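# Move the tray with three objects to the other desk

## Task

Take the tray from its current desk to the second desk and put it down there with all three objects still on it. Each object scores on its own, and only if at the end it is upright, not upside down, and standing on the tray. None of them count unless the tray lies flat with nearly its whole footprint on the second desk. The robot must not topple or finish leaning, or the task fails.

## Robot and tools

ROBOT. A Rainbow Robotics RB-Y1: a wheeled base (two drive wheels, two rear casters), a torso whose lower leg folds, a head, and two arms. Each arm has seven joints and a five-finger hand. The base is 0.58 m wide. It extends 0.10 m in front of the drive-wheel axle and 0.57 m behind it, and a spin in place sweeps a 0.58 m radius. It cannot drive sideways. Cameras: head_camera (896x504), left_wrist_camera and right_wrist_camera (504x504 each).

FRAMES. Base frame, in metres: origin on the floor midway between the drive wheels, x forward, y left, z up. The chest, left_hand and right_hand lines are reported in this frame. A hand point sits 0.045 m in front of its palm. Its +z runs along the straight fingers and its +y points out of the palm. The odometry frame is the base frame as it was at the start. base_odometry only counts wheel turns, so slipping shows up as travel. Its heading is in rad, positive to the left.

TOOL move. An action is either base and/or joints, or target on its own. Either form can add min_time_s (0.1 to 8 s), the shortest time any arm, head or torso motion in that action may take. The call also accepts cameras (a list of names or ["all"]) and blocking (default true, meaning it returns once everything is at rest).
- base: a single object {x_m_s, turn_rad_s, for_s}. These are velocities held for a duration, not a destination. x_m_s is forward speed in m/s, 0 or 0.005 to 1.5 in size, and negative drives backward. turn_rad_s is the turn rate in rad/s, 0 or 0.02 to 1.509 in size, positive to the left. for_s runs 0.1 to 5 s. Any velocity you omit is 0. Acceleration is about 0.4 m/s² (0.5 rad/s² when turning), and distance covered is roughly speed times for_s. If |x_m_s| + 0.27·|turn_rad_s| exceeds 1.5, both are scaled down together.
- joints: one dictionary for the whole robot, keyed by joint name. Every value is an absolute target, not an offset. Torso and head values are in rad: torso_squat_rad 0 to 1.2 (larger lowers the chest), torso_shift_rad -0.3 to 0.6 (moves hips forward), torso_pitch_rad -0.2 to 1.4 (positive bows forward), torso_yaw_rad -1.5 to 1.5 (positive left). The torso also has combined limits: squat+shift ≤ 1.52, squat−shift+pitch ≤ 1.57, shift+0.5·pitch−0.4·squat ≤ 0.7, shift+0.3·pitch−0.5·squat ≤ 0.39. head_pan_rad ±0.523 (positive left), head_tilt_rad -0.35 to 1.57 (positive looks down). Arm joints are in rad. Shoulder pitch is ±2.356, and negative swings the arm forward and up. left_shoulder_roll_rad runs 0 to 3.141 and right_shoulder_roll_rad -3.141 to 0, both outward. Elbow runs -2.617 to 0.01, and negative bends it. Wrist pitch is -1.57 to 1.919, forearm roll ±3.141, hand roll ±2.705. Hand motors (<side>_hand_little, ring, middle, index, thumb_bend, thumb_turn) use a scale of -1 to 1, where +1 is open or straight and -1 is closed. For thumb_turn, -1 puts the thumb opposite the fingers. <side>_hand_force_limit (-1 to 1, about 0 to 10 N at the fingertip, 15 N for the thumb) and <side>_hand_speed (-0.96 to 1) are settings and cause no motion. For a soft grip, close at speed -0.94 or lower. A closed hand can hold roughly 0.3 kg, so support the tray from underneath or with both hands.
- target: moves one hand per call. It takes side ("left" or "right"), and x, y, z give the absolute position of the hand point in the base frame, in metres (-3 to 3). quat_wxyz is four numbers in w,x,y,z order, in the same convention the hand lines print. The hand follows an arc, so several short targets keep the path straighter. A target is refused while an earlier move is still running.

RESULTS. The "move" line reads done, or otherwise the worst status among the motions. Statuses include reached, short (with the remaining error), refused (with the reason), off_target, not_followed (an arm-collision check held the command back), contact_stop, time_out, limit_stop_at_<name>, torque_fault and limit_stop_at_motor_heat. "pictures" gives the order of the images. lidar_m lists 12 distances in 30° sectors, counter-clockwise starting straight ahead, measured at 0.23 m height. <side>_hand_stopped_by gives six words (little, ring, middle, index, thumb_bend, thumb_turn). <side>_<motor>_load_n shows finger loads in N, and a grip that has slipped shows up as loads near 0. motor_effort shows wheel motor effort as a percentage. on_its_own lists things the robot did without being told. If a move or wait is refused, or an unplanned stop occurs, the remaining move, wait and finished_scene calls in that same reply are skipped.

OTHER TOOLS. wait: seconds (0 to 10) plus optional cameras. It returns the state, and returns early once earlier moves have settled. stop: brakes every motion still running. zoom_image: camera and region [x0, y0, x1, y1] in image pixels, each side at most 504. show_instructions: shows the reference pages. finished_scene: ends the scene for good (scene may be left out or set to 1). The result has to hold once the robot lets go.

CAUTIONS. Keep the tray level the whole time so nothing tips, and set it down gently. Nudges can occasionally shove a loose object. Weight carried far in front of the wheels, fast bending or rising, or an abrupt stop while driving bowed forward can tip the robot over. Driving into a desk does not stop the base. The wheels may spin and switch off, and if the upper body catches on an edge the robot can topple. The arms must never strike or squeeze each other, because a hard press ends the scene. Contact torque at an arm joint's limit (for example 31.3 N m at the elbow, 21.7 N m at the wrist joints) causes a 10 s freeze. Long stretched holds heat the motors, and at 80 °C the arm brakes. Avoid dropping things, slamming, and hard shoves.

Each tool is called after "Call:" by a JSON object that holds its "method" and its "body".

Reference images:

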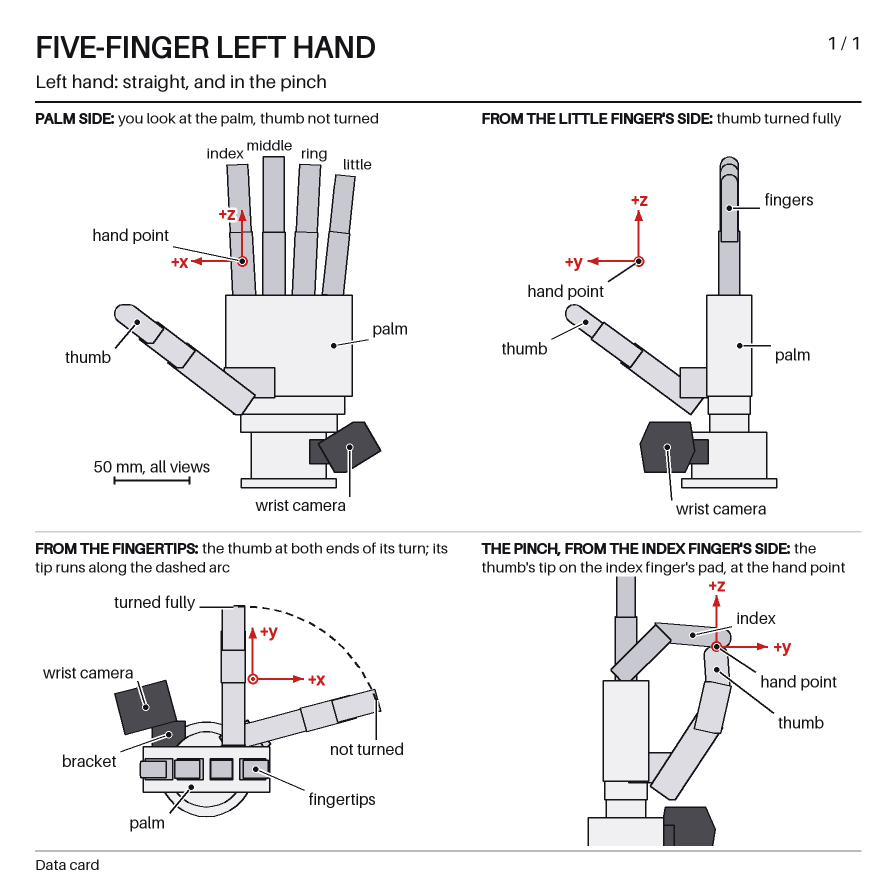

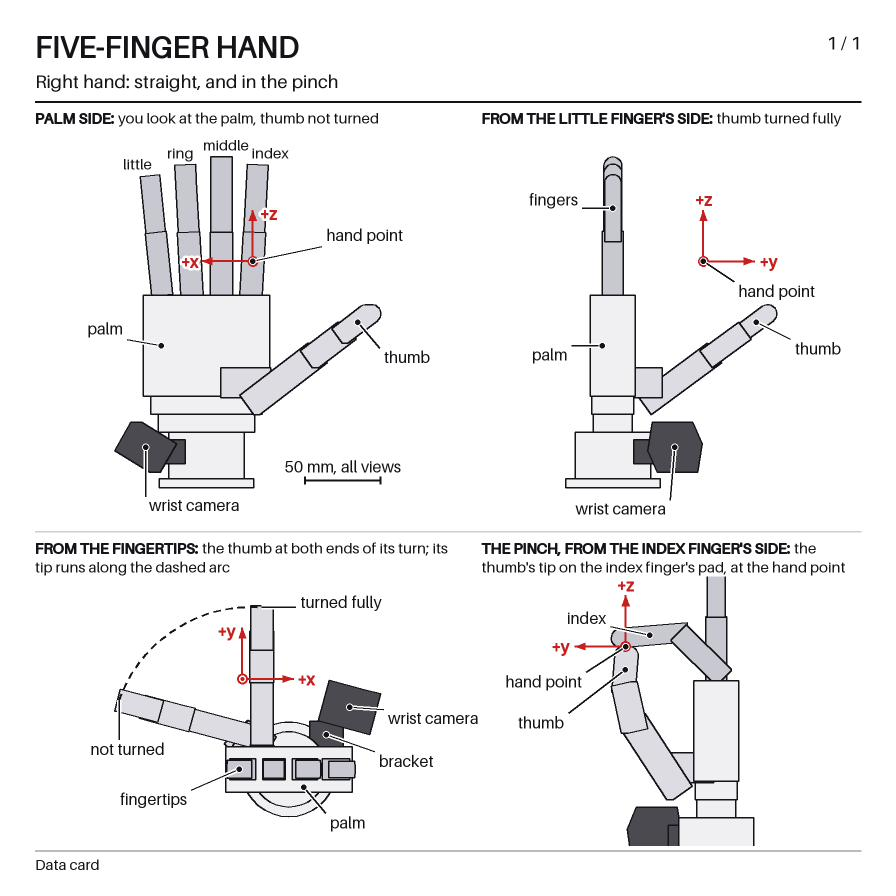

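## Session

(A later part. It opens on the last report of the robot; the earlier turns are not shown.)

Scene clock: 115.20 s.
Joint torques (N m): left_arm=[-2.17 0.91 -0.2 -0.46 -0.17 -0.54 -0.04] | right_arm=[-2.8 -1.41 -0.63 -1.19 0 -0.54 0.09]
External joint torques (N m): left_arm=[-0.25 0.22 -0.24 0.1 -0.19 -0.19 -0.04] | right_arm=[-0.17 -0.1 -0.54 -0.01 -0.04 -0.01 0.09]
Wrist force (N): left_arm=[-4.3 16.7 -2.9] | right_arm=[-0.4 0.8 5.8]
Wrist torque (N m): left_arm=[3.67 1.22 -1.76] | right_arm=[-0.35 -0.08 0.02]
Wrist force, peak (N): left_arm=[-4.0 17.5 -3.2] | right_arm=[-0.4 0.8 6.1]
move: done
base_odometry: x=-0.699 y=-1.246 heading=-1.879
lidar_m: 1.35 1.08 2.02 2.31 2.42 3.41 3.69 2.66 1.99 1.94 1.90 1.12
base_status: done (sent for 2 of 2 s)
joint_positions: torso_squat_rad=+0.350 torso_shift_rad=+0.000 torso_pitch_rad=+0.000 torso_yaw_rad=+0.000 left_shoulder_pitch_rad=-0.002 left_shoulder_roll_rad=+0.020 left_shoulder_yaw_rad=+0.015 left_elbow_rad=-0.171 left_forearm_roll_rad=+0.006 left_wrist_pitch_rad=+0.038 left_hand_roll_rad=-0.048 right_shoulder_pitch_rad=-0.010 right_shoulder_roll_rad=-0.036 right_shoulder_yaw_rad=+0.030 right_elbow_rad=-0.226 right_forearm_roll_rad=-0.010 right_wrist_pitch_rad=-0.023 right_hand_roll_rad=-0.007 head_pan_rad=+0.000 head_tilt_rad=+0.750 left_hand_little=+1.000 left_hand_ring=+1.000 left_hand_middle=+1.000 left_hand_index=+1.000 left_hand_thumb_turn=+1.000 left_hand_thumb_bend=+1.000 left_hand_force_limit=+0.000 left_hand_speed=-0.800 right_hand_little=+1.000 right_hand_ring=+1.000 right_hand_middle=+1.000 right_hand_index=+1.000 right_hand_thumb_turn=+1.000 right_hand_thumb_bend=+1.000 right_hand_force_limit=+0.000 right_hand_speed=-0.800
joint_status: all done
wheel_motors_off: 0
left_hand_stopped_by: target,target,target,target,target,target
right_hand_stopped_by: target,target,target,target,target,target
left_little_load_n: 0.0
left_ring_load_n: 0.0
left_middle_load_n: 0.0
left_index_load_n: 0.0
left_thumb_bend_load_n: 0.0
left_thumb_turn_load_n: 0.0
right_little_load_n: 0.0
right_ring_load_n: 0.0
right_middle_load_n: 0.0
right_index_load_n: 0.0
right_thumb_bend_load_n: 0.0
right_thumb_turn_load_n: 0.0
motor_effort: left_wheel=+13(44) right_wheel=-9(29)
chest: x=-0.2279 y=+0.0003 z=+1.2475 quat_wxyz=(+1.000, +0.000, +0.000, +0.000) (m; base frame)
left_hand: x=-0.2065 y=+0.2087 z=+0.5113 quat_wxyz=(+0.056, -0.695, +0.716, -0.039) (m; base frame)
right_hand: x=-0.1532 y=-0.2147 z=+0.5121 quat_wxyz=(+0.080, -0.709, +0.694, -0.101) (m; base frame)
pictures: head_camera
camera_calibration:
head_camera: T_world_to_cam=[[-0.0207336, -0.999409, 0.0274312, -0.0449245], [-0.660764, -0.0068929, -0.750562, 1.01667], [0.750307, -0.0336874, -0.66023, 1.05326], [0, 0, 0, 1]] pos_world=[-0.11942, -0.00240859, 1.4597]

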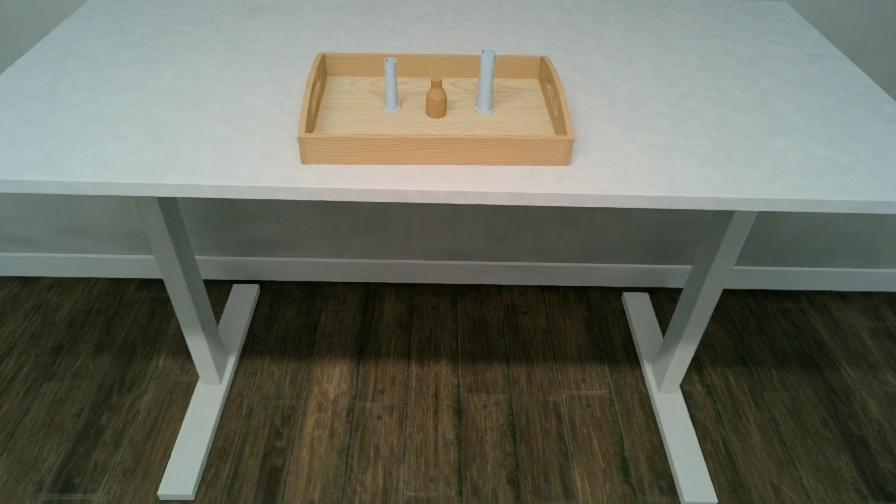

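Call:
{"method": "move", "body": {"target": {"side": "left", "x": 0.24, "y": 0.30, "z": 1.12, "quat_wxyz": [0, 1, 0, 0]}, "min_time_s": 3, "cameras": ["head_camera", "left_wrist_camera"]}}

Call:
{"method": "move", "body": {"target": {"side": "right", "x": 0.24, "y": -0.33, "z": 1.12, "quat_wxyz": [0, 0, 1, 0]}, "min_time_s": 3, "cameras": ["head_camera", "right_wrist_camera"]}}

Scene clock: 189.87 s.
Joint torques (N m): left_arm=[-21.66 10.21 6.78 0.76 -0.03 0.08 0.23] | right_arm=[-3.02 -1.12 -0.3 -1.18 -0.14 -0.73 0.05]
External joint torques (N m): left_arm=[-2.71 1.08 -2.57 -0.3 -0.12 0.19 0.23] | right_arm=[-0.39 0.2 -0.2 -0.01 -0.18 -0.21 0.05]
Wrist force (N): left_arm=[-3.4 15.6 -2.8] | right_arm=[-0.4 0.9 6.0]
Wrist torque (N m): left_arm=[3.58 1.10 -1.50] | right_arm=[-0.33 -0.08 0.02]
Wrist force, peak (N): left_arm=[-4.8 17.9 -4.0] | right_arm=[-0.6 0.9 6.1]
move: done
base_odometry: x=-0.699 y=-1.246 heading=-1.879
lidar_m: 1.36 1.08 2.03 2.29 2.43 3.43 3.69 2.67 1.99 1.94 1.91 1.11
base_status: not commanded
joint_positions: torso_squat_rad=+0.350 torso_shift_rad=+0.000 torso_pitch_rad=+0.000 torso_yaw_rad=+0.000 left_shoulder_pitch_rad=-1.360 left_shoulder_roll_rad=+1.271 left_shoulder_yaw_rad=-1.153 left_elbow_rad=-1.276 left_forearm_roll_rad=+1.708 left_wrist_pitch_rad=+1.655 left_hand_roll_rad=+1.926 right_shoulder_pitch_rad=-0.010 right_shoulder_roll_rad=-0.036 right_shoulder_yaw_rad=+0.030 right_elbow_rad=-0.226 right_forearm_roll_rad=-0.010 right_wrist_pitch_rad=-0.023 right_hand_roll_rad=-0.007 head_pan_rad=+0.000 head_tilt_rad=+0.750 left_hand_little=+1.000 left_hand_ring=+1.000 left_hand_middle=+1.000 left_hand_index=+1.000 left_hand_thumb_turn=+1.000 left_hand_thumb_bend=+1.000 left_hand_force_limit=+0.000 left_hand_speed=-0.800 right_hand_little=+1.000 right_hand_ring=+1.000 right_hand_middle=+1.000 right_hand_index=+1.000 right_hand_thumb_turn=+1.000 right_hand_thumb_bend=+1.000 right_hand_force_limit=+0.000 right_hand_speed=-0.800
joint_status: all done
wheel_motors_off: 0
left_hand_stopped_by: target,target,target,target,target,target
right_hand_stopped_by: target,target,target,target,target,target
left_little_load_n: 0.0
left_ring_load_n: -0.5
left_middle_load_n: 0.0
left_index_load_n: 0.0
left_thumb_bend_load_n: 0.0
left_thumb_turn_load_n: 0.0
right_little_load_n: 0.0
right_ring_load_n: -0.5
right_middle_load_n: 0.0
right_index_load_n: 0.0
right_thumb_bend_load_n: 0.0
right_thumb_turn_load_n: 0.0
motor_effort: left_wheel=+10(14) right_wheel=-9(9)
chest: x=-0.2279 y=+0.0003 z=+1.2475 quat_wxyz=(+1.000, +0.000, +0.000, +0.000) (m; base frame)
left_hand: x=+0.2400 y=+0.2999 z=+1.1201 quat_wxyz=(+0.000, -1.000, +0.000, +0.001) (m; base frame)
left_hand_status: reached (checked arc, planned for 3.0 s): 0 mm and 0.1 deg off.
right_hand: x=-0.1532 y=-0.2147 z=+0.5121 quat_wxyz=(+0.080, -0.709, +0.694, -0.101) (m; base frame)
pictures: head_camera, left_wrist_camera
camera_calibration:
head_camera: T_world_to_cam=[[-0.0207336, -0.999409, 0.0274312, -0.0449245], [-0.660764, -0.0068929, -0.750562, 1.01667], [0.750307, -0.0336874, -0.66023, 1.05326], [0, 0, 0, 1]] pos_world=[-0.11942, -0.00240859, 1.4597]
left_wrist_camera: T_world_to_cam=[[0.275267, 0.96135, -0.00582343, -0.344449], [0.850792, -0.240781, 0.467094, -0.647203], [0.447639, -0.13353, -0.884188, 1.03921], [0, 0, 0, 1]] pos_world=[0.180262, 0.314067, 1.21915]

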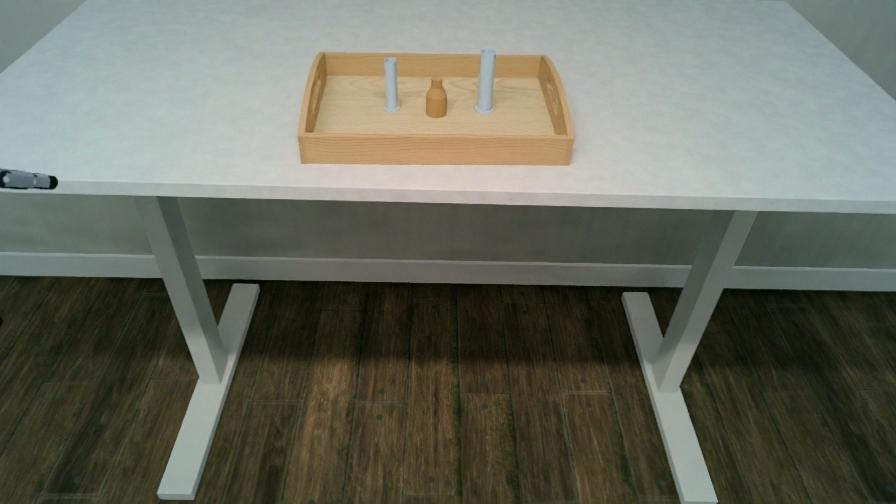

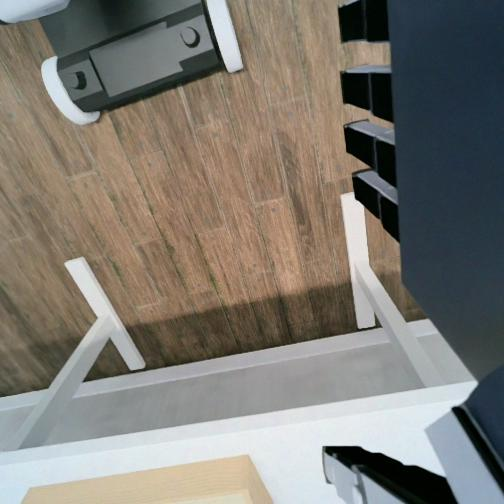

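Scene clock: 193.20 s.
Joint torques (N m): left_arm=[-21.19 9.91 6.8 0.83 0.1 0.16 0.2] | right_arm=[-21.64 -10.18 -7.7 -0.35 -0.16 -0.1 -0.05]
External joint torques (N m): left_arm=[-2.24 0.77 -2.55 -0.24 0 0.26 0.2] | right_arm=[-3.22 0.37 0.75 -0.3 -0.32 -0.05 -0.05]
Wrist force (N): left_arm=[-4.2 15.1 -2.5] | right_arm=[-0.5 -0.6 5.9]
Wrist torque (N m): left_arm=[3.46 1.24 -1.54] | right_arm=[-0.49 -0.08 -0.11]
Wrist force, peak (N): left_arm=[-4.3 16.2 -3.4] | right_arm=[0.7 1.3 6.3]
move: done
base_odometry: x=-0.699 y=-1.246 heading=-1.879
lidar_m: 1.37 1.07 2.03 2.30 2.45 3.41 3.68 2.67 1.99 1.94 1.88 1.11
base_status: not commanded
joint_positions: torso_squat_rad=+0.350 torso_shift_rad=+0.000 torso_pitch_rad=+0.000 torso_yaw_rad=+0.000 left_shoulder_pitch_rad=-1.360 left_shoulder_roll_rad=+1.271 left_shoulder_yaw_rad=-1.153 left_elbow_rad=-1.276 left_forearm_roll_rad=+1.708 left_wrist_pitch_rad=+1.655 left_hand_roll_rad=+1.926 right_shoulder_pitch_rad=-1.239 right_shoulder_roll_rad=-1.256 right_shoulder_yaw_rad=+0.956 right_elbow_rad=-1.197 right_forearm_roll_rad=-1.595 right_wrist_pitch_rad=+1.736 right_hand_roll_rad=-1.829 head_pan_rad=+0.000 head_tilt_rad=+0.750 left_hand_little=+1.000 left_hand_ring=+1.000 left_hand_middle=+1.000 left_hand_index=+1.000 left_hand_thumb_turn=+1.000 left_hand_thumb_bend=+1.000 left_hand_force_limit=+0.000 left_hand_speed=-0.800 right_hand_little=+1.000 right_hand_ring=+1.000 right_hand_middle=+1.000 right_hand_index=+1.000 right_hand_thumb_turn=+1.000 right_hand_thumb_bend=+1.000 right_hand_force_limit=+0.000 right_hand_speed=-0.800
joint_status: all done
wheel_motors_off: 0
left_hand_stopped_by: target,target,target,target,target,target
right_hand_stopped_by: target,target,target,target,target,target
left_little_load_n: 0.0
left_ring_load_n: 0.0
left_middle_load_n: 0.0
left_index_load_n: 0.0
left_thumb_bend_load_n: -0.5
left_thumb_turn_load_n: 0.0
right_little_load_n: 0.0
right_ring_load_n: 0.0
right_middle_load_n: 0.0
right_index_load_n: 0.0
right_thumb_bend_load_n: 0.0
right_thumb_turn_load_n: 0.0
motor_effort: left_wheel=+11(13) right_wheel=-8(9)
chest: x=-0.2279 y=+0.0003 z=+1.2475 quat_wxyz=(+1.000, +0.000, +0.000, +0.000) (m; base frame)
left_hand: x=+0.2400 y=+0.2999 z=+1.1201 quat_wxyz=(+0.000, -1.000, +0.000, +0.001) (m; base frame)
right_hand: x=+0.2399 y=-0.3299 z=+1.1199 quat_wxyz=(-0.001, +0.000, +1.000, +0.000) (m; base frame)
right_hand_status: reached (checked arc, planned for 3.0 s): 0 mm and 0.1 deg off.
pictures: head_camera, right_wrist_camera
camera_calibration:
head_camera: T_world_to_cam=[[-0.0207336, -0.999409, 0.0274312, -0.0449245], [-0.660764, -0.0068929, -0.750562, 1.01667], [0.750307, -0.0336874, -0.66023, 1.05326], [0, 0, 0, 1]] pos_world=[-0.11942, -0.00240859, 1.4597]
right_wrist_camera: T_world_to_cam=[[-0.21975, 0.975331, 0.020976, 0.351115], [0.823184, 0.173846, 0.540505, -0.747129], [0.523525, 0.136043, -0.841079, 0.974661], [0, 0, 0, 1]] pos_world=[0.181923, -0.345164, 1.21623]

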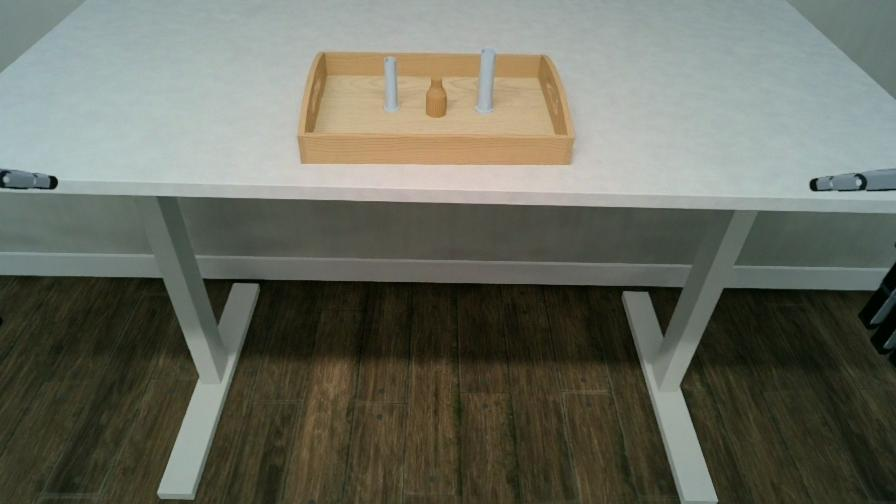

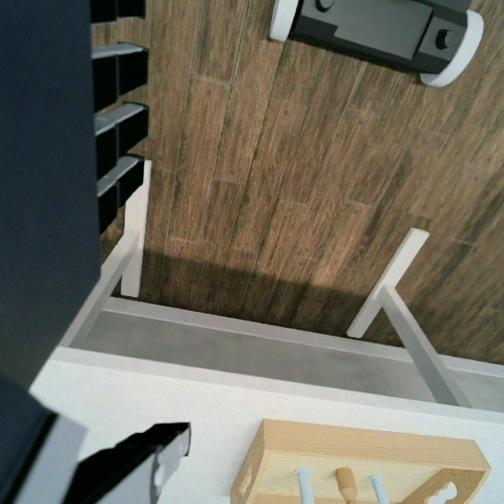

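Call:
{"method": "move", "body": {"base": {"x_m_s": 0.2, "for_s": 2.25}, "joints": {"head_tilt_rad": 1.15}, "cameras": ["all"]}}

Scene clock: 213.60 s.
Joint torques (N m): left_arm=[-20.98 9.37 7.85 0.84 0.02 -0.05 0.08] | right_arm=[-22.09 -10.72 -8.05 -0.47 -0.09 0.01 -0.08]
External joint torques (N m): left_arm=[-2.03 0.23 -1.5 -0.23 -0.07 0.05 0.08] | right_arm=[-3.67 -0.18 0.4 -0.43 -0.26 0.06 -0.08]
Wrist force (N): left_arm=[-4.1 15.3 -2.9] | right_arm=[-0.6 -0.7 5.9]
Wrist torque (N m): left_arm=[3.52 1.19 -1.55] | right_arm=[-0.48 -0.07 -0.12]
Wrist force, peak (N): left_arm=[-4.1 16.3 -3.0] | right_arm=[-0.5 -0.7 6.2]
move: done
base_odometry: x=-0.836 y=-1.678 heading=-1.878
lidar_m: 0.91 0.75 0.73 2.27 2.41 3.39 4.14 2.70 2.01 1.95 0.79 0.96
base_status: done (sent for 2.27 of 2.27 s)
joint_positions: torso_squat_rad=+0.350 torso_shift_rad=+0.000 torso_pitch_rad=+0.000 torso_yaw_rad=+0.000 left_shoulder_pitch_rad=-1.360 left_shoulder_roll_rad=+1.271 left_shoulder_yaw_rad=-1.153 left_elbow_rad=-1.276 left_forearm_roll_rad=+1.708 left_wrist_pitch_rad=+1.655 left_hand_roll_rad=+1.926 right_shoulder_pitch_rad=-1.239 right_shoulder_roll_rad=-1.256 right_shoulder_yaw_rad=+0.956 right_elbow_rad=-1.197 right_forearm_roll_rad=-1.595 right_wrist_pitch_rad=+1.736 right_hand_roll_rad=-1.829 head_pan_rad=+0.000 head_tilt_rad=+1.150 left_hand_little=+1.000 left_hand_ring=+1.000 left_hand_middle=+1.000 left_hand_index=+1.000 left_hand_thumb_turn=+1.000 left_hand_thumb_bend=+1.000 left_hand_force_limit=+0.000 left_hand_speed=-0.800 right_hand_little=+1.000 right_hand_ring=+1.000 right_hand_middle=+1.000 right_hand_index=+1.000 right_hand_thumb_turn=+1.000 right_hand_thumb_bend=+1.000 right_hand_force_limit=+0.000 right_hand_speed=-0.800
joint_status: all done
wheel_motors_off: 0
left_hand_stopped_by: target,target,target,target,target,target
right_hand_stopped_by: target,target,target,target,target,target
left_little_load_n: 0.0
left_ring_load_n: 0.0
left_middle_load_n: 0.0
left_index_load_n: 0.0
left_thumb_bend_load_n: 0.0
left_thumb_turn_load_n: 0.0
right_little_load_n: 0.0
right_ring_load_n: 0.0
right_middle_load_n: 0.0
right_index_load_n: 0.0
right_thumb_bend_load_n: 0.0
right_thumb_turn_load_n: 0.0
motor_effort: left_wheel=+11(35) right_wheel=-8(17)
chest: x=-0.2279 y=+0.0003 z=+1.2475 quat_wxyz=(+1.000, +0.000, +0.000, +0.000) (m; base frame)
left_hand: x=+0.2400 y=+0.2999 z=+1.1201 quat_wxyz=(+0.000, -1.000, +0.000, +0.001) (m; base frame)
right_hand: x=+0.2400 y=-0.3299 z=+1.1199 quat_wxyz=(-0.001, +0.000, +1.000, +0.000) (m; base frame)
pictures: head_camera, left_wrist_camera, right_wrist_camera
camera_calibration:
head_camera: T_world_to_cam=[[-0.00827612, -0.999411, 0.0332919, -0.0507551], [-0.900911, -0.00699504, -0.433948, 0.508936], [0.433926, -0.0335845, -0.900323, 1.33565], [0, 0, 0, 1]] pos_world=[-0.121488, -0.00230803, 1.42506]
left_wrist_camera: T_world_to_cam=[[0.275223, 0.961363, -0.00573897, -0.344548], [0.850803, -0.240783, 0.467073, -0.647179], [0.447645, -0.133432, -0.8842, 1.03919], [0, 0, 0, 1]] pos_world=[0.180262, 0.314067, 1.21915]
right_wrist_camera: T_world_to_cam=[[-0.219697, 0.975344, 0.0208915, 0.351311], [0.823221, 0.173855, 0.540445, -0.747042], [0.523488, 0.135933, -0.84112, 0.974693], [0, 0, 0, 1]] pos_world=[0.181923, -0.345264, 1.21623]

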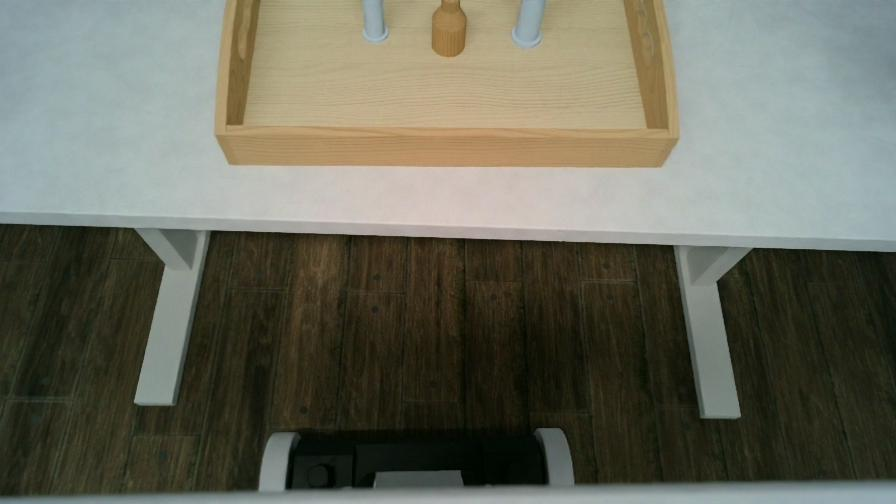

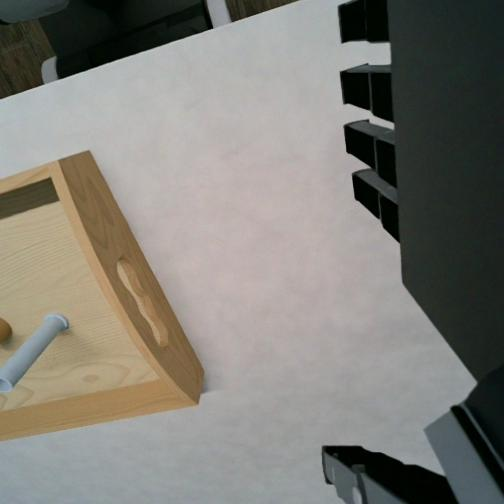

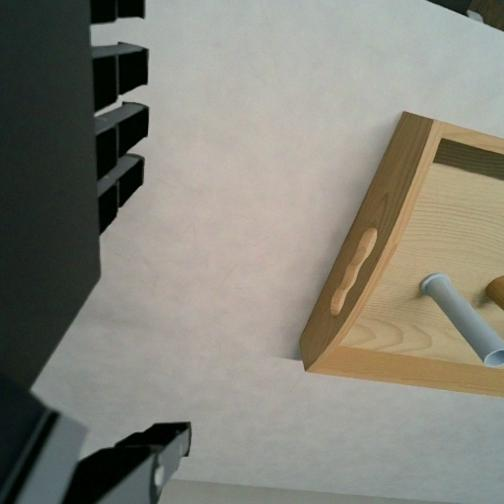

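Call:
{"method": "zoom_image", "body": {"camera": "left_wrist_camera", "region": [60, 140, 220, 420]}}

Call:
{"method": "zoom_image", "body": {"camera": "right_wrist_camera", "region": [290, 100, 450, 380]}}

Scaled by 1.800 from the camera's 504x504 image, which has a finer 720x720 frame.

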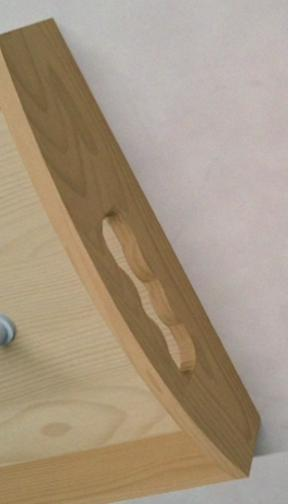

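Scaled by 1.800 from the camera's 504x504 image, which has a finer 720x720 frame.

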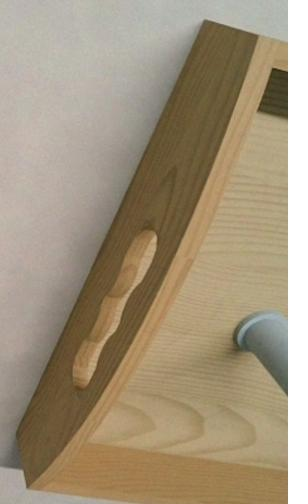

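Call:
{"method": "move", "body": {"joints": {"left_hand_little": 0.0, "left_hand_ring": 0.0, "left_hand_middle": 0.0, "left_hand_index": 0.0, "right_hand_little": 0.0, "right_hand_ring": 0.0, "right_hand_middle": 0.0, "right_hand_index": 0.0}, "cameras": ["left_wrist_camera", "right_wrist_camera"]}}

Scene clock: 263.23 s.
Joint torques (N m): left_arm=[-20.96 9.55 7.85 0.74 -0.02 0.1 0.01] | right_arm=[-22.17 -10.63 -8 -0.48 -0.19 -0.06 -0.1]
External joint torques (N m): left_arm=[-2.01 0.42 -1.51 -0.33 -0.13 0.21 0.01] | right_arm=[-3.75 -0.09 0.45 -0.44 -0.34 0 -0.1]
Wrist force (N): left_arm=[-3.8 15.8 -3.1] | right_arm=[-0.4 -0.7 5.8]
Wrist torque (N m): left_arm=[3.61 1.11 -1.56] | right_arm=[-0.46 -0.09 -0.10]
Wrist force, peak (N): left_arm=[-4.8 16.0 -4.0] | right_arm=[-0.5 -0.6 6.2]
move: done
base_odometry: x=-0.836 y=-1.678 heading=-1.878
lidar_m: 0.91 0.75 0.72 2.28 2.40 3.41 4.15 2.69 2.01 1.95 0.78 0.95
base_status: not commanded
joint_positions: torso_squat_rad=+0.350 torso_shift_rad=+0.000 torso_pitch_rad=+0.000 torso_yaw_rad=+0.000 left_shoulder_pitch_rad=-1.360 left_shoulder_roll_rad=+1.271 left_shoulder_yaw_rad=-1.153 left_elbow_rad=-1.276 left_forearm_roll_rad=+1.708 left_wrist_pitch_rad=+1.655 left_hand_roll_rad=+1.926 right_shoulder_pitch_rad=-1.239 right_shoulder_roll_rad=-1.256 right_shoulder_yaw_rad=+0.956 right_elbow_rad=-1.197 right_forearm_roll_rad=-1.595 right_wrist_pitch_rad=+1.736 right_hand_roll_rad=-1.829 head_pan_rad=+0.000 head_tilt_rad=+1.150 left_hand_little=+0.000 left_hand_ring=+0.000 left_hand_middle=+0.000 left_hand_index=+0.000 left_hand_thumb_turn=+1.000 left_hand_thumb_bend=+1.000 left_hand_force_limit=+0.000 left_hand_speed=-0.800 right_hand_little=+0.000 right_hand_ring=+0.000 right_hand_middle=+0.000 right_hand_index=+0.000 right_hand_thumb_turn=+1.000 right_hand_thumb_bend=+1.000 right_hand_force_limit=+0.000 right_hand_speed=-0.800
joint_status: all done
wheel_motors_off: 0
left_hand_stopped_by: target,target,target,target,target,target
right_hand_stopped_by: target,target,target,target,target,target
left_little_load_n: -0.5
left_ring_load_n: 0.0
left_middle_load_n: 0.0
left_index_load_n: 0.0
left_thumb_bend_load_n: -0.5
left_thumb_turn_load_n: 0.0
right_little_load_n: 0.0
right_ring_load_n: 0.0
right_middle_load_n: 0.0
right_index_load_n: 0.0
right_thumb_bend_load_n: -0.5
right_thumb_turn_load_n: 0.0
motor_effort: left_wheel=+12(13) right_wheel=-8(8)
chest: x=-0.2279 y=+0.0003 z=+1.2475 quat_wxyz=(+1.000, +0.000, +0.000, +0.000) (m; base frame)
left_hand: x=+0.2400 y=+0.2999 z=+1.1201 quat_wxyz=(+0.000, -1.000, +0.000, +0.001) (m; base frame)
right_hand: x=+0.2399 y=-0.3299 z=+1.1199 quat_wxyz=(-0.001, +0.000, +1.000, +0.000) (m; base frame)
pictures: left_wrist_camera, right_wrist_camera
camera_calibration:
left_wrist_camera: T_world_to_cam=[[0.275223, 0.961363, -0.00573897, -0.344548], [0.850803, -0.240783, 0.467073, -0.647179], [0.447645, -0.133432, -0.8842, 1.03919], [0, 0, 0, 1]] pos_world=[0.180262, 0.314067, 1.21915]
right_wrist_camera: T_world_to_cam=[[-0.219697, 0.975344, 0.0208915, 0.351311], [0.823221, 0.173855, 0.540445, -0.747042], [0.523488, 0.135933, -0.84112, 0.974693], [0, 0, 0, 1]] pos_world=[0.181923, -0.345264, 1.21623]

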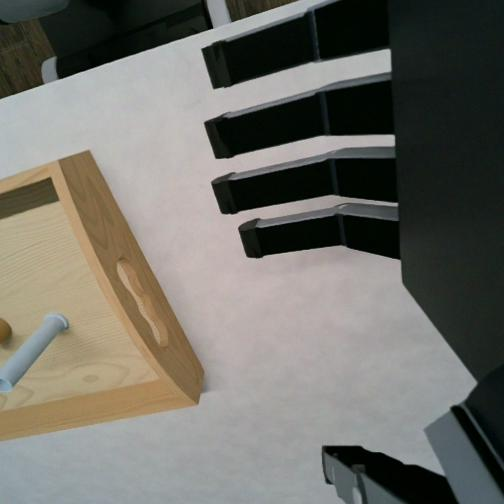

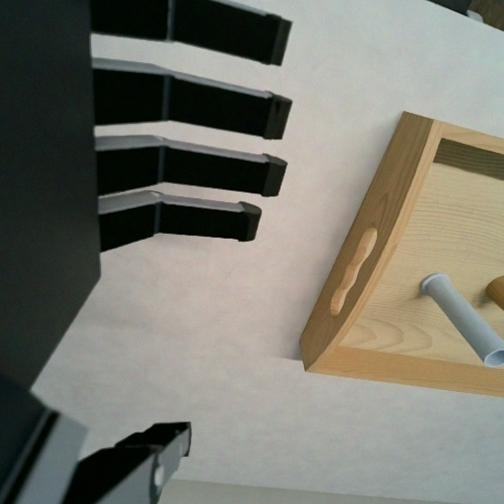

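Call:
{"method": "move", "body": {"base": {"x_m_s": 0.1, "for_s": 1.0}}}

Call:
{"method": "move", "body": {"joints": {"torso_squat_rad": 0.55, "head_tilt_rad": 1.05, "left_hand_little": -0.1, "left_hand_ring": -0.1, "left_hand_middle": -0.1, "left_hand_index": -0.1, "right_hand_little": -0.1, "right_hand_ring": -0.1, "right_hand_middle": -0.1, "right_hand_index": -0.1}, "min_time_s": 2, "cameras": ["all"]}}

Scene clock: 312.87 s.
Joint torques (N m): left_arm=[-20.75 9.81 7.43 0.79 0.01 -0.01 0.12] | right_arm=[-21.37 -10.55 -7.9 -0.19 0.06 -0.13 -0.09]
External joint torques (N m): left_arm=[-1.8 0.67 -1.93 -0.28 -0.1 0.1 0.12] | right_arm=[-2.94 -0.01 0.55 -0.14 -0.09 -0.08 -0.09]
Wrist force (N): left_arm=[-4.4 15.0 -3.4] | right_arm=[-0.4 -0.7 6.1]
Wrist torque (N m): left_arm=[3.54 1.21 -1.55] | right_arm=[-0.49 -0.10 -0.11]
Wrist force, peak (N): left_arm=[-5.2 15.9 -3.3] | right_arm=[-0.4 -0.7 6.1]
move: done
base_odometry: x=-0.867 y=-1.774 heading=-1.877
lidar_m: 0.82 0.86 0.66 2.27 2.41 3.40 4.23 2.67 2.03 1.95 0.73 0.84
base_status: done (sent for 1 of 1 s)
joint_positions: torso_squat_rad=+0.350 torso_shift_rad=+0.000 torso_pitch_rad=+0.000 torso_yaw_rad=+0.000 left_shoulder_pitch_rad=-1.360 left_shoulder_roll_rad=+1.271 left_shoulder_yaw_rad=-1.153 left_elbow_rad=-1.276 left_forearm_roll_rad=+1.708 left_wrist_pitch_rad=+1.655 left_hand_roll_rad=+1.926 right_shoulder_pitch_rad=-1.239 right_shoulder_roll_rad=-1.256 right_shoulder_yaw_rad=+0.956 right_elbow_rad=-1.197 right_forearm_roll_rad=-1.595 right_wrist_pitch_rad=+1.736 right_hand_roll_rad=-1.829 head_pan_rad=+0.000 head_tilt_rad=+1.150 left_hand_little=+0.000 left_hand_ring=+0.000 left_hand_middle=+0.000 left_hand_index=+0.000 left_hand_thumb_turn=+1.000 left_hand_thumb_bend=+1.000 left_hand_force_limit=+0.000 left_hand_speed=-0.800 right_hand_little=+0.000 right_hand_ring=+0.000 right_hand_middle=+0.000 right_hand_index=+0.000 right_hand_thumb_turn=+1.000 right_hand_thumb_bend=+1.000 right_hand_force_limit=+0.000 right_hand_speed=-0.800
joint_status: not commanded
wheel_motors_off: 0
left_hand_stopped_by: target,target,target,target,target,target
right_hand_stopped_by: target,target,target,target,target,target
left_little_load_n: 0.5
left_ring_load_n: 0.5
left_middle_load_n: 0.0
left_index_load_n: 0.0
left_thumb_bend_load_n: 0.0
left_thumb_turn_load_n: 0.0
right_little_load_n: 0.0
right_ring_load_n: 0.0
right_middle_load_n: 0.0
right_index_load_n: 0.0
right_thumb_bend_load_n: 0.0
right_thumb_turn_load_n: 0.0
motor_effort: left_wheel=+11(32) right_wheel=-8(18)
chest: x=-0.2279 y=+0.0003 z=+1.2475 quat_wxyz=(+1.000, +0.000, +0.000, +0.000) (m; base frame)
left_hand: x=+0.2400 y=+0.2999 z=+1.1201 quat_wxyz=(+0.000, -1.000, +0.000, +0.001) (m; base frame)
right_hand: x=+0.2400 y=-0.3299 z=+1.1199 quat_wxyz=(-0.001, +0.000, +1.000, +0.000) (m; base frame)
pictures: none

Scene clock: 315.17 s.
Joint torques (N m): left_arm=[-20.64 9.6 7.47 1 0.2 0.13 0.02] | right_arm=[-20.93 -10.88 -8.03 -0.36 -0.24 0.1 0.01]
External joint torques (N m): left_arm=[-1.69 0.47 -1.89 -0.07 0.09 0.24 0.02] | right_arm=[-2.5 -0.34 0.43 -0.32 -0.39 0.15 0.01]
Wrist force (N): left_arm=[-4.4 15.0 -3.2] | right_arm=[-0.6 -0.6 5.8]
Wrist torque (N m): left_arm=[3.56 1.26 -1.58] | right_arm=[-0.45 -0.07 -0.10]
Wrist force, peak (N): left_arm=[-4.1 15.9 -3.7] | right_arm=[-0.6 -0.6 6.0]
move: done
base_odometry: x=-0.867 y=-1.774 heading=-1.877
lidar_m: 0.81 0.87 0.65 2.29 2.41 3.38 4.25 2.69 2.03 1.95 0.74 0.85
base_status: not commanded
joint_positions: torso_squat_rad=+0.550 torso_shift_rad=+0.000 torso_pitch_rad=+0.000 torso_yaw_rad=+0.000 left_shoulder_pitch_rad=-1.360 left_shoulder_roll_rad=+1.271 left_shoulder_yaw_rad=-1.153 left_elbow_rad=-1.276 left_forearm_roll_rad=+1.708 left_wrist_pitch_rad=+1.655 left_hand_roll_rad=+1.926 right_shoulder_pitch_rad=-1.239 right_shoulder_roll_rad=-1.256 right_shoulder_yaw_rad=+0.956 right_elbow_rad=-1.197 right_forearm_roll_rad=-1.595 right_wrist_pitch_rad=+1.736 right_hand_roll_rad=-1.829 head_pan_rad=+0.000 head_tilt_rad=+1.050 left_hand_little=-0.100 left_hand_ring=-0.100 left_hand_middle=-0.100 left_hand_index=-0.100 left_hand_thumb_turn=+1.000 left_hand_thumb_bend=+1.000 left_hand_force_limit=+0.000 left_hand_speed=-0.800 right_hand_little=-0.100 right_hand_ring=-0.100 right_hand_middle=-0.100 right_hand_index=-0.100 right_hand_thumb_turn=+1.000 right_hand_thumb_bend=+1.000 right_hand_force_limit=+0.000 right_hand_speed=-0.800
joint_status: all done
wheel_motors_off: 0
left_hand_stopped_by: target,target,target,target,target,target
right_hand_stopped_by: target,target,target,target,target,target
left_little_load_n: 0.0
left_ring_load_n: 0.5
left_middle_load_n: 0.0
left_index_load_n: 0.5
left_thumb_bend_load_n: 0.0
left_thumb_turn_load_n: 0.0
right_little_load_n: 0.0
right_ring_load_n: 0.0
right_middle_load_n: 0.0
right_index_load_n: 0.0
right_thumb_bend_load_n: 0.0
right_thumb_turn_load_n: 0.0
motor_effort: left_wheel=+12(13) right_wheel=-8(8)
chest: x=-0.2280 y=+0.0002 z=+1.1867 quat_wxyz=(+1.000, +0.000, +0.000, +0.000) (m; base frame)
left_hand: x=+0.2399 y=+0.2999 z=+1.0594 quat_wxyz=(+0.000, -1.000, +0.000, +0.000) (m; base frame)
right_hand: x=+0.2399 y=-0.3299 z=+1.0593 quat_wxyz=(-0.001, +0.000, +1.000, +0.000) (m; base frame)
pictures: head_camera, left_wrist_camera, right_wrist_camera
camera_calibration:
head_camera: T_world_to_cam=[[-0.0115653, -0.999411, 0.0322977, -0.0481328], [-0.853003, -0.00699374, -0.521859, 0.614158], [0.521777, -0.0335855, -0.85242, 1.23271], [0, 0, 0, 1]] pos_world=[-0.119879, -0.00240804, 1.37285]
left_wrist_camera: T_world_to_cam=[[0.275223, 0.961364, -0.00567702, -0.34494], [0.850698, -0.240782, 0.467265, -0.618992], [0.447844, -0.133432, -0.884099, 0.985496], [0, 0, 0, 1]] pos_world=[0.180163, 0.314067, 1.15855]
right_wrist_camera: T_world_to_cam=[[-0.219698, 0.975345, 0.0208449, 0.352611], [0.823073, 0.173843, 0.540676, -0.714398], [0.523722, 0.135942, -0.840973, 0.92348], [0, 0, 0, 1]] pos_world=[0.181823, -0.345264, 1.15553]

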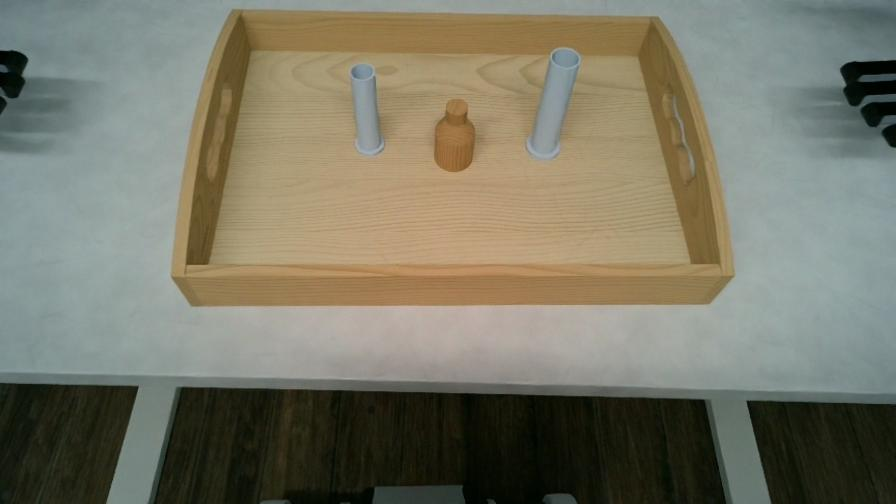

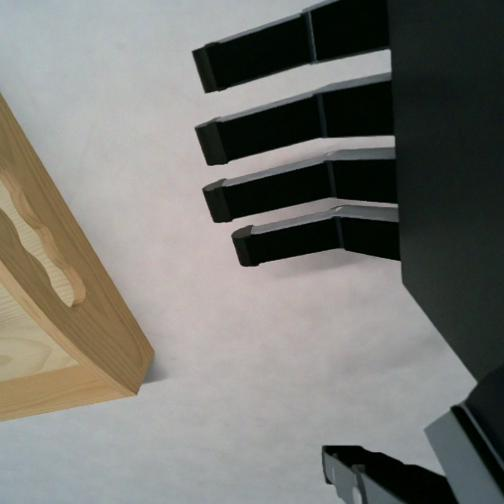

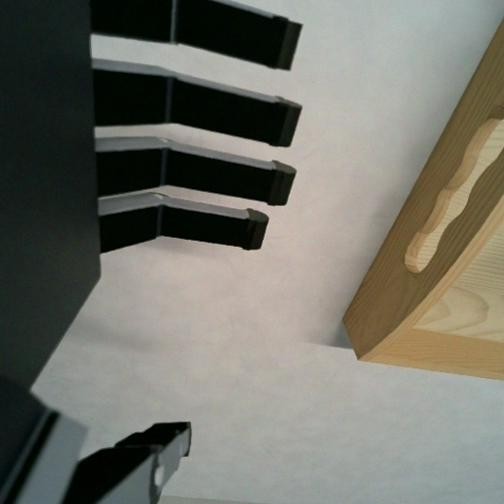

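Call:
{"method": "move", "body": {"target": {"side": "left", "x": 0.259, "y": 0.235, "z": 1.003, "quat_wxyz": [0, 1, 0, 0]}, "min_time_s": 2}}

Call:
{"method": "move", "body": {"target": {"side": "right", "x": 0.262, "y": -0.28, "z": 1.003, "quat_wxyz": [0, 0, 1, 0]}, "min_time_s": 2, "cameras": ["all"]}}

Scene clock: 322.67 s.
Joint torques (N m): left_arm=[-19.98 9.03 7.33 0.17 -0.18 -0.58 0.13] | right_arm=[-21.46 -10.28 -7.4 -0.16 -0.02 -0.12 0.01]
External joint torques (N m): left_arm=[0.49 -0.24 -2.19 -0.5 -0.28 -0.46 0.13] | right_arm=[-3.04 0.26 1.06 -0.12 -0.17 -0.06 0.01]
Wrist force (N): left_arm=[-4.7 15.3 -3.3] | right_arm=[-0.4 -0.8 5.7]
Wrist torque (N m): left_arm=[3.58 1.30 -1.70] | right_arm=[-0.47 -0.10 -0.09]
Wrist force, peak (N): left_arm=[-4.2 16.1 -3.6] | right_arm=[-0.7 -0.7 5.9]
move: done
base_odometry: x=-0.867 y=-1.774 heading=-1.877
lidar_m: 0.82 0.87 0.66 2.29 2.40 3.40 4.24 2.69 2.00 1.95 0.73 0.85
base_status: not commanded
joint_positions: torso_squat_rad=+0.550 torso_shift_rad=+0.000 torso_pitch_rad=+0.000 torso_yaw_rad=+0.000 left_shoulder_pitch_rad=-1.323 left_shoulder_roll_rad=+1.101 left_shoulder_yaw_rad=-1.193 left_elbow_rad=-1.291 left_forearm_roll_rad=+1.645 left_wrist_pitch_rad=+1.547 left_hand_roll_rad=+2.077 right_shoulder_pitch_rad=-1.239 right_shoulder_roll_rad=-1.256 right_shoulder_yaw_rad=+0.956 right_elbow_rad=-1.197 right_forearm_roll_rad=-1.595 right_wrist_pitch_rad=+1.736 right_hand_roll_rad=-1.829 head_pan_rad=+0.000 head_tilt_rad=+1.050 left_hand_little=-0.100 left_hand_ring=-0.100 left_hand_middle=-0.100 left_hand_index=-0.100 left_hand_thumb_turn=+1.000 left_hand_thumb_bend=+1.000 left_hand_force_limit=+0.000 left_hand_speed=-0.800 right_hand_little=-0.100 right_hand_ring=-0.100 right_hand_middle=-0.100 right_hand_index=-0.100 right_hand_thumb_turn=+1.000 right_hand_thumb_bend=+1.000 right_hand_force_limit=+0.000 right_hand_speed=-0.800
joint_status: all done
wheel_motors_off: 0
left_hand_stopped_by: target,target,target,target,target,target
right_hand_stopped_by: target,target,target,target,target,target
left_little_load_n: 0.0
left_ring_load_n: 0.0
left_middle_load_n: 0.0
left_index_load_n: 0.0
left_thumb_bend_load_n: 0.0
left_thumb_turn_load_n: 0.0
right_little_load_n: 0.0
right_ring_load_n: 0.0
right_middle_load_n: 0.0
right_index_load_n: 0.0
right_thumb_bend_load_n: 0.0
right_thumb_turn_load_n: 0.0
motor_effort: left_wheel=+12(14) right_wheel=-8(8)
chest: x=-0.2280 y=+0.0002 z=+1.1867 quat_wxyz=(+1.000, +0.000, +0.000, +0.000) (m; base frame)
left_hand: x=+0.2592 y=+0.2350 z=+1.0034 quat_wxyz=(+0.000, -1.000, +0.000, +0.000) (m; base frame)
left_hand_status: reached (checked arc, planned for 2.0 s): 0 mm and 0.1 deg off.
right_hand: x=+0.2399 y=-0.3299 z=+1.0593 quat_wxyz=(-0.001, +0.000, +1.000, +0.000) (m; base frame)
pictures: none

Scene clock: 325.00 s.
Joint torques (N m): left_arm=[-19.72 8.12 7.47 0.01 -0.12 -0.59 0.14] | right_arm=[-21.69 -9.85 -7.76 -0.16 0.21 -0.61 -0.33]
External joint torques (N m): left_arm=[0.75 -1.15 -2.05 -0.66 -0.23 -0.47 0.14] | right_arm=[-1.8 0.73 0.79 0.22 0.05 -0.55 -0.33]
Wrist force (N): left_arm=[-4.8 15.3 -3.5] | right_arm=[-0.4 -0.9 5.6]
Wrist torque (N m): left_arm=[3.58 1.29 -1.73] | right_arm=[-0.48 -0.06 -0.10]
Wrist force, peak (N): left_arm=[-5.1 15.6 -3.9] | right_arm=[-0.5 -0.7 5.9]
move: done
base_odometry: x=-0.867 y=-1.774 heading=-1.877
lidar_m: 0.82 0.86 0.65 2.28 2.42 3.40 4.26 2.70 2.02 1.95 0.75 0.85
base_status: not commanded
joint_positions: torso_squat_rad=+0.550 torso_shift_rad=+0.000 torso_pitch_rad=+0.000 torso_yaw_rad=+0.000 left_shoulder_pitch_rad=-1.323 left_shoulder_roll_rad=+1.101 left_shoulder_yaw_rad=-1.193 left_elbow_rad=-1.291 left_forearm_roll_rad=+1.645 left_wrist_pitch_rad=+1.547 left_hand_roll_rad=+2.077 right_shoulder_pitch_rad=-1.200 right_shoulder_roll_rad=-1.109 right_shoulder_yaw_rad=+0.999 right_elbow_rad=-1.195 right_forearm_roll_rad=-1.535 right_wrist_pitch_rad=+1.630 right_hand_roll_rad=-1.935 head_pan_rad=+0.000 head_tilt_rad=+1.050 left_hand_little=-0.100 left_hand_ring=-0.100 left_hand_middle=-0.100 left_hand_index=-0.100 left_hand_thumb_turn=+1.000 left_hand_thumb_bend=+1.000 left_hand_force_limit=+0.000 left_hand_speed=-0.800 right_hand_little=-0.100 right_hand_ring=-0.100 right_hand_middle=-0.100 right_hand_index=-0.100 right_hand_thumb_turn=+1.000 right_hand_thumb_bend=+1.000 right_hand_force_limit=+0.000 right_hand_speed=-0.800
joint_status: all done
wheel_motors_off: 0
left_hand_stopped_by: target,target,target,target,target,target
right_hand_stopped_by: target,target,target,target,target,target
left_little_load_n: 0.0
left_ring_load_n: 0.0
left_middle_load_n: 0.5
left_index_load_n: 0.0
left_thumb_bend_load_n: 0.0
left_thumb_turn_load_n: 0.0
right_little_load_n: 0.5
right_ring_load_n: 0.0
right_middle_load_n: 0.0
right_index_load_n: 0.0
right_thumb_bend_load_n: 0.0
right_thumb_turn_load_n: 0.0
motor_effort: left_wheel=+10(14) right_wheel=-8(8)
chest: x=-0.2280 y=+0.0002 z=+1.1867 quat_wxyz=(+1.000, +0.000, +0.000, +0.000) (m; base frame)
left_hand: x=+0.2592 y=+0.2350 z=+1.0034 quat_wxyz=(+0.000, -1.000, +0.000, +0.000) (m; base frame)
right_hand: x=+0.2620 y=-0.2799 z=+1.0032 quat_wxyz=(+0.000, +0.000, +1.000, +0.000) (m; base frame)
right_hand_status: reached (checked arc, planned for 2.0 s): 0 mm and 0.0 deg off.
pictures: head_camera, left_wrist_camera, right_wrist_camera
camera_calibration:
head_camera: T_world_to_cam=[[-0.0115653, -0.999411, 0.0322977, -0.0481317], [-0.853003, -0.00699374, -0.521859, 0.614244], [0.521777, -0.0335855, -0.85242, 1.23266], [0, 0, 0, 1]] pos_world=[-0.119779, -0.00240804, 1.37285]
left_wrist_camera: T_world_to_cam=[[0.274602, 0.961547, -0.00465638, -0.289071], [0.850053, -0.240492, 0.468586, -0.626076], [0.449448, -0.132633, -0.883405, 0.917378], [0, 0, 0, 1]] pos_world=[0.199264, 0.249064, 1.10244]
right_wrist_camera: T_world_to_cam=[[-0.219359, 0.975436, 0.0201672, 0.310454], [0.822342, 0.173728, 0.541822, -0.711975], [0.525009, 0.135438, -0.840251, 0.85668], [0, 0, 0, 1]] pos_world=[0.203824, -0.295164, 1.09933]

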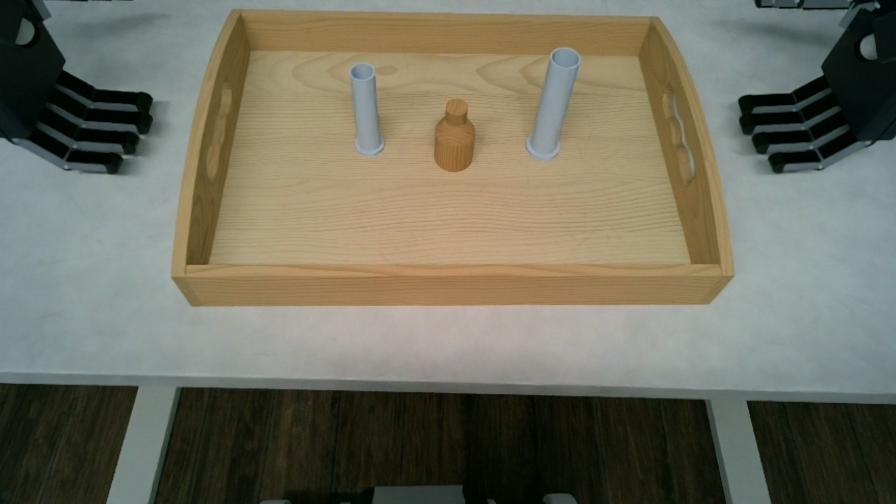

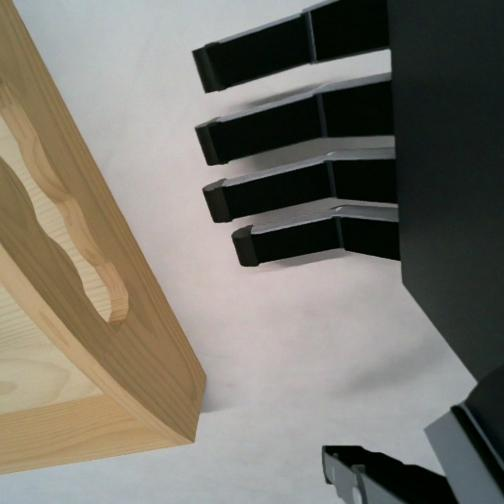

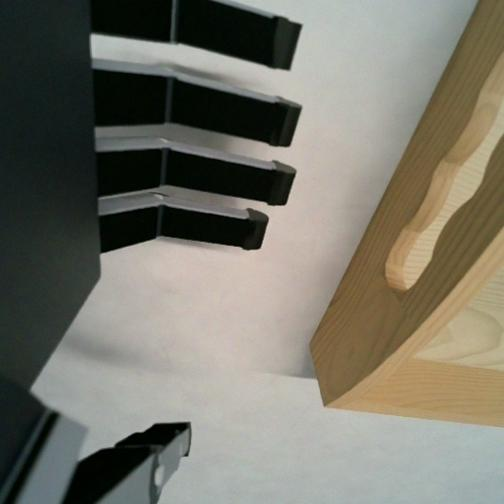

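Call:
{"method": "zoom_image", "body": {"camera": "left_wrist_camera", "region": [0, 60, 200, 360]}}

Call:
{"method": "zoom_image", "body": {"camera": "right_wrist_camera", "region": [320, 40, 504, 320]}}

Call:
{"method": "zoom_image", "body": {"camera": "head_camera", "region": [0, 0, 260, 280]}}

Call:
{"method": "zoom_image", "body": {"camera": "head_camera", "region": [636, 0, 896, 280]}}

Scaled by 1.680 from the camera's 504x504 image, which has a finer 720x720 frame.

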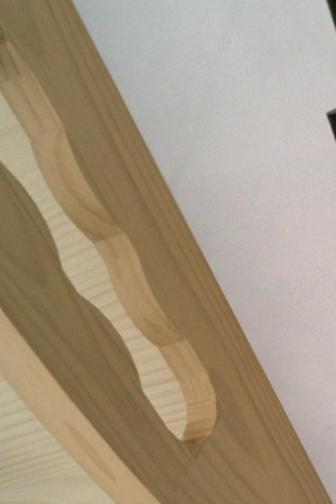

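Scaled by 1.800 from the camera's 504x504 image, which has a finer 720x720 frame.

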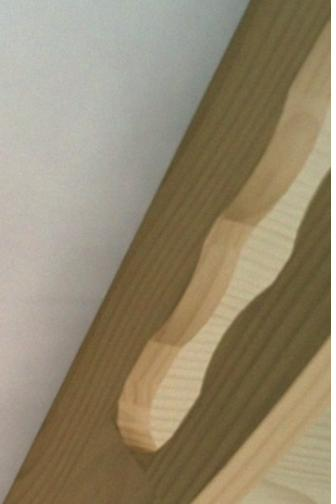

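Scaled by 1.800 from the camera's 896x504 image, which has a finer 1280x720 frame.

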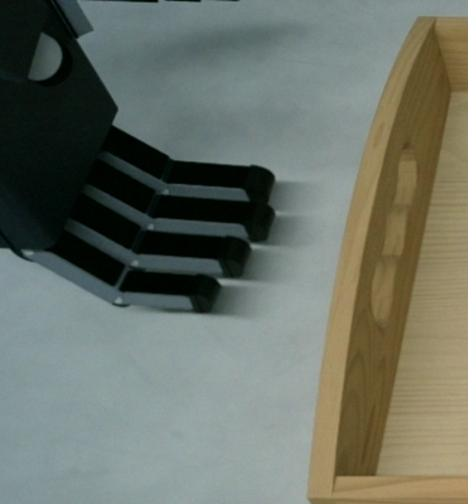

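Scaled by 1.800 from the camera's 896x504 image, which has a finer 1280x720 frame.

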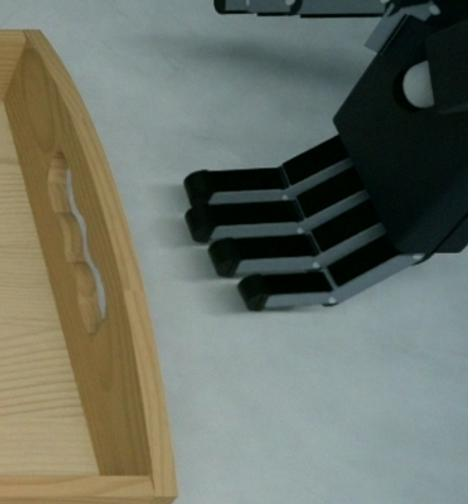

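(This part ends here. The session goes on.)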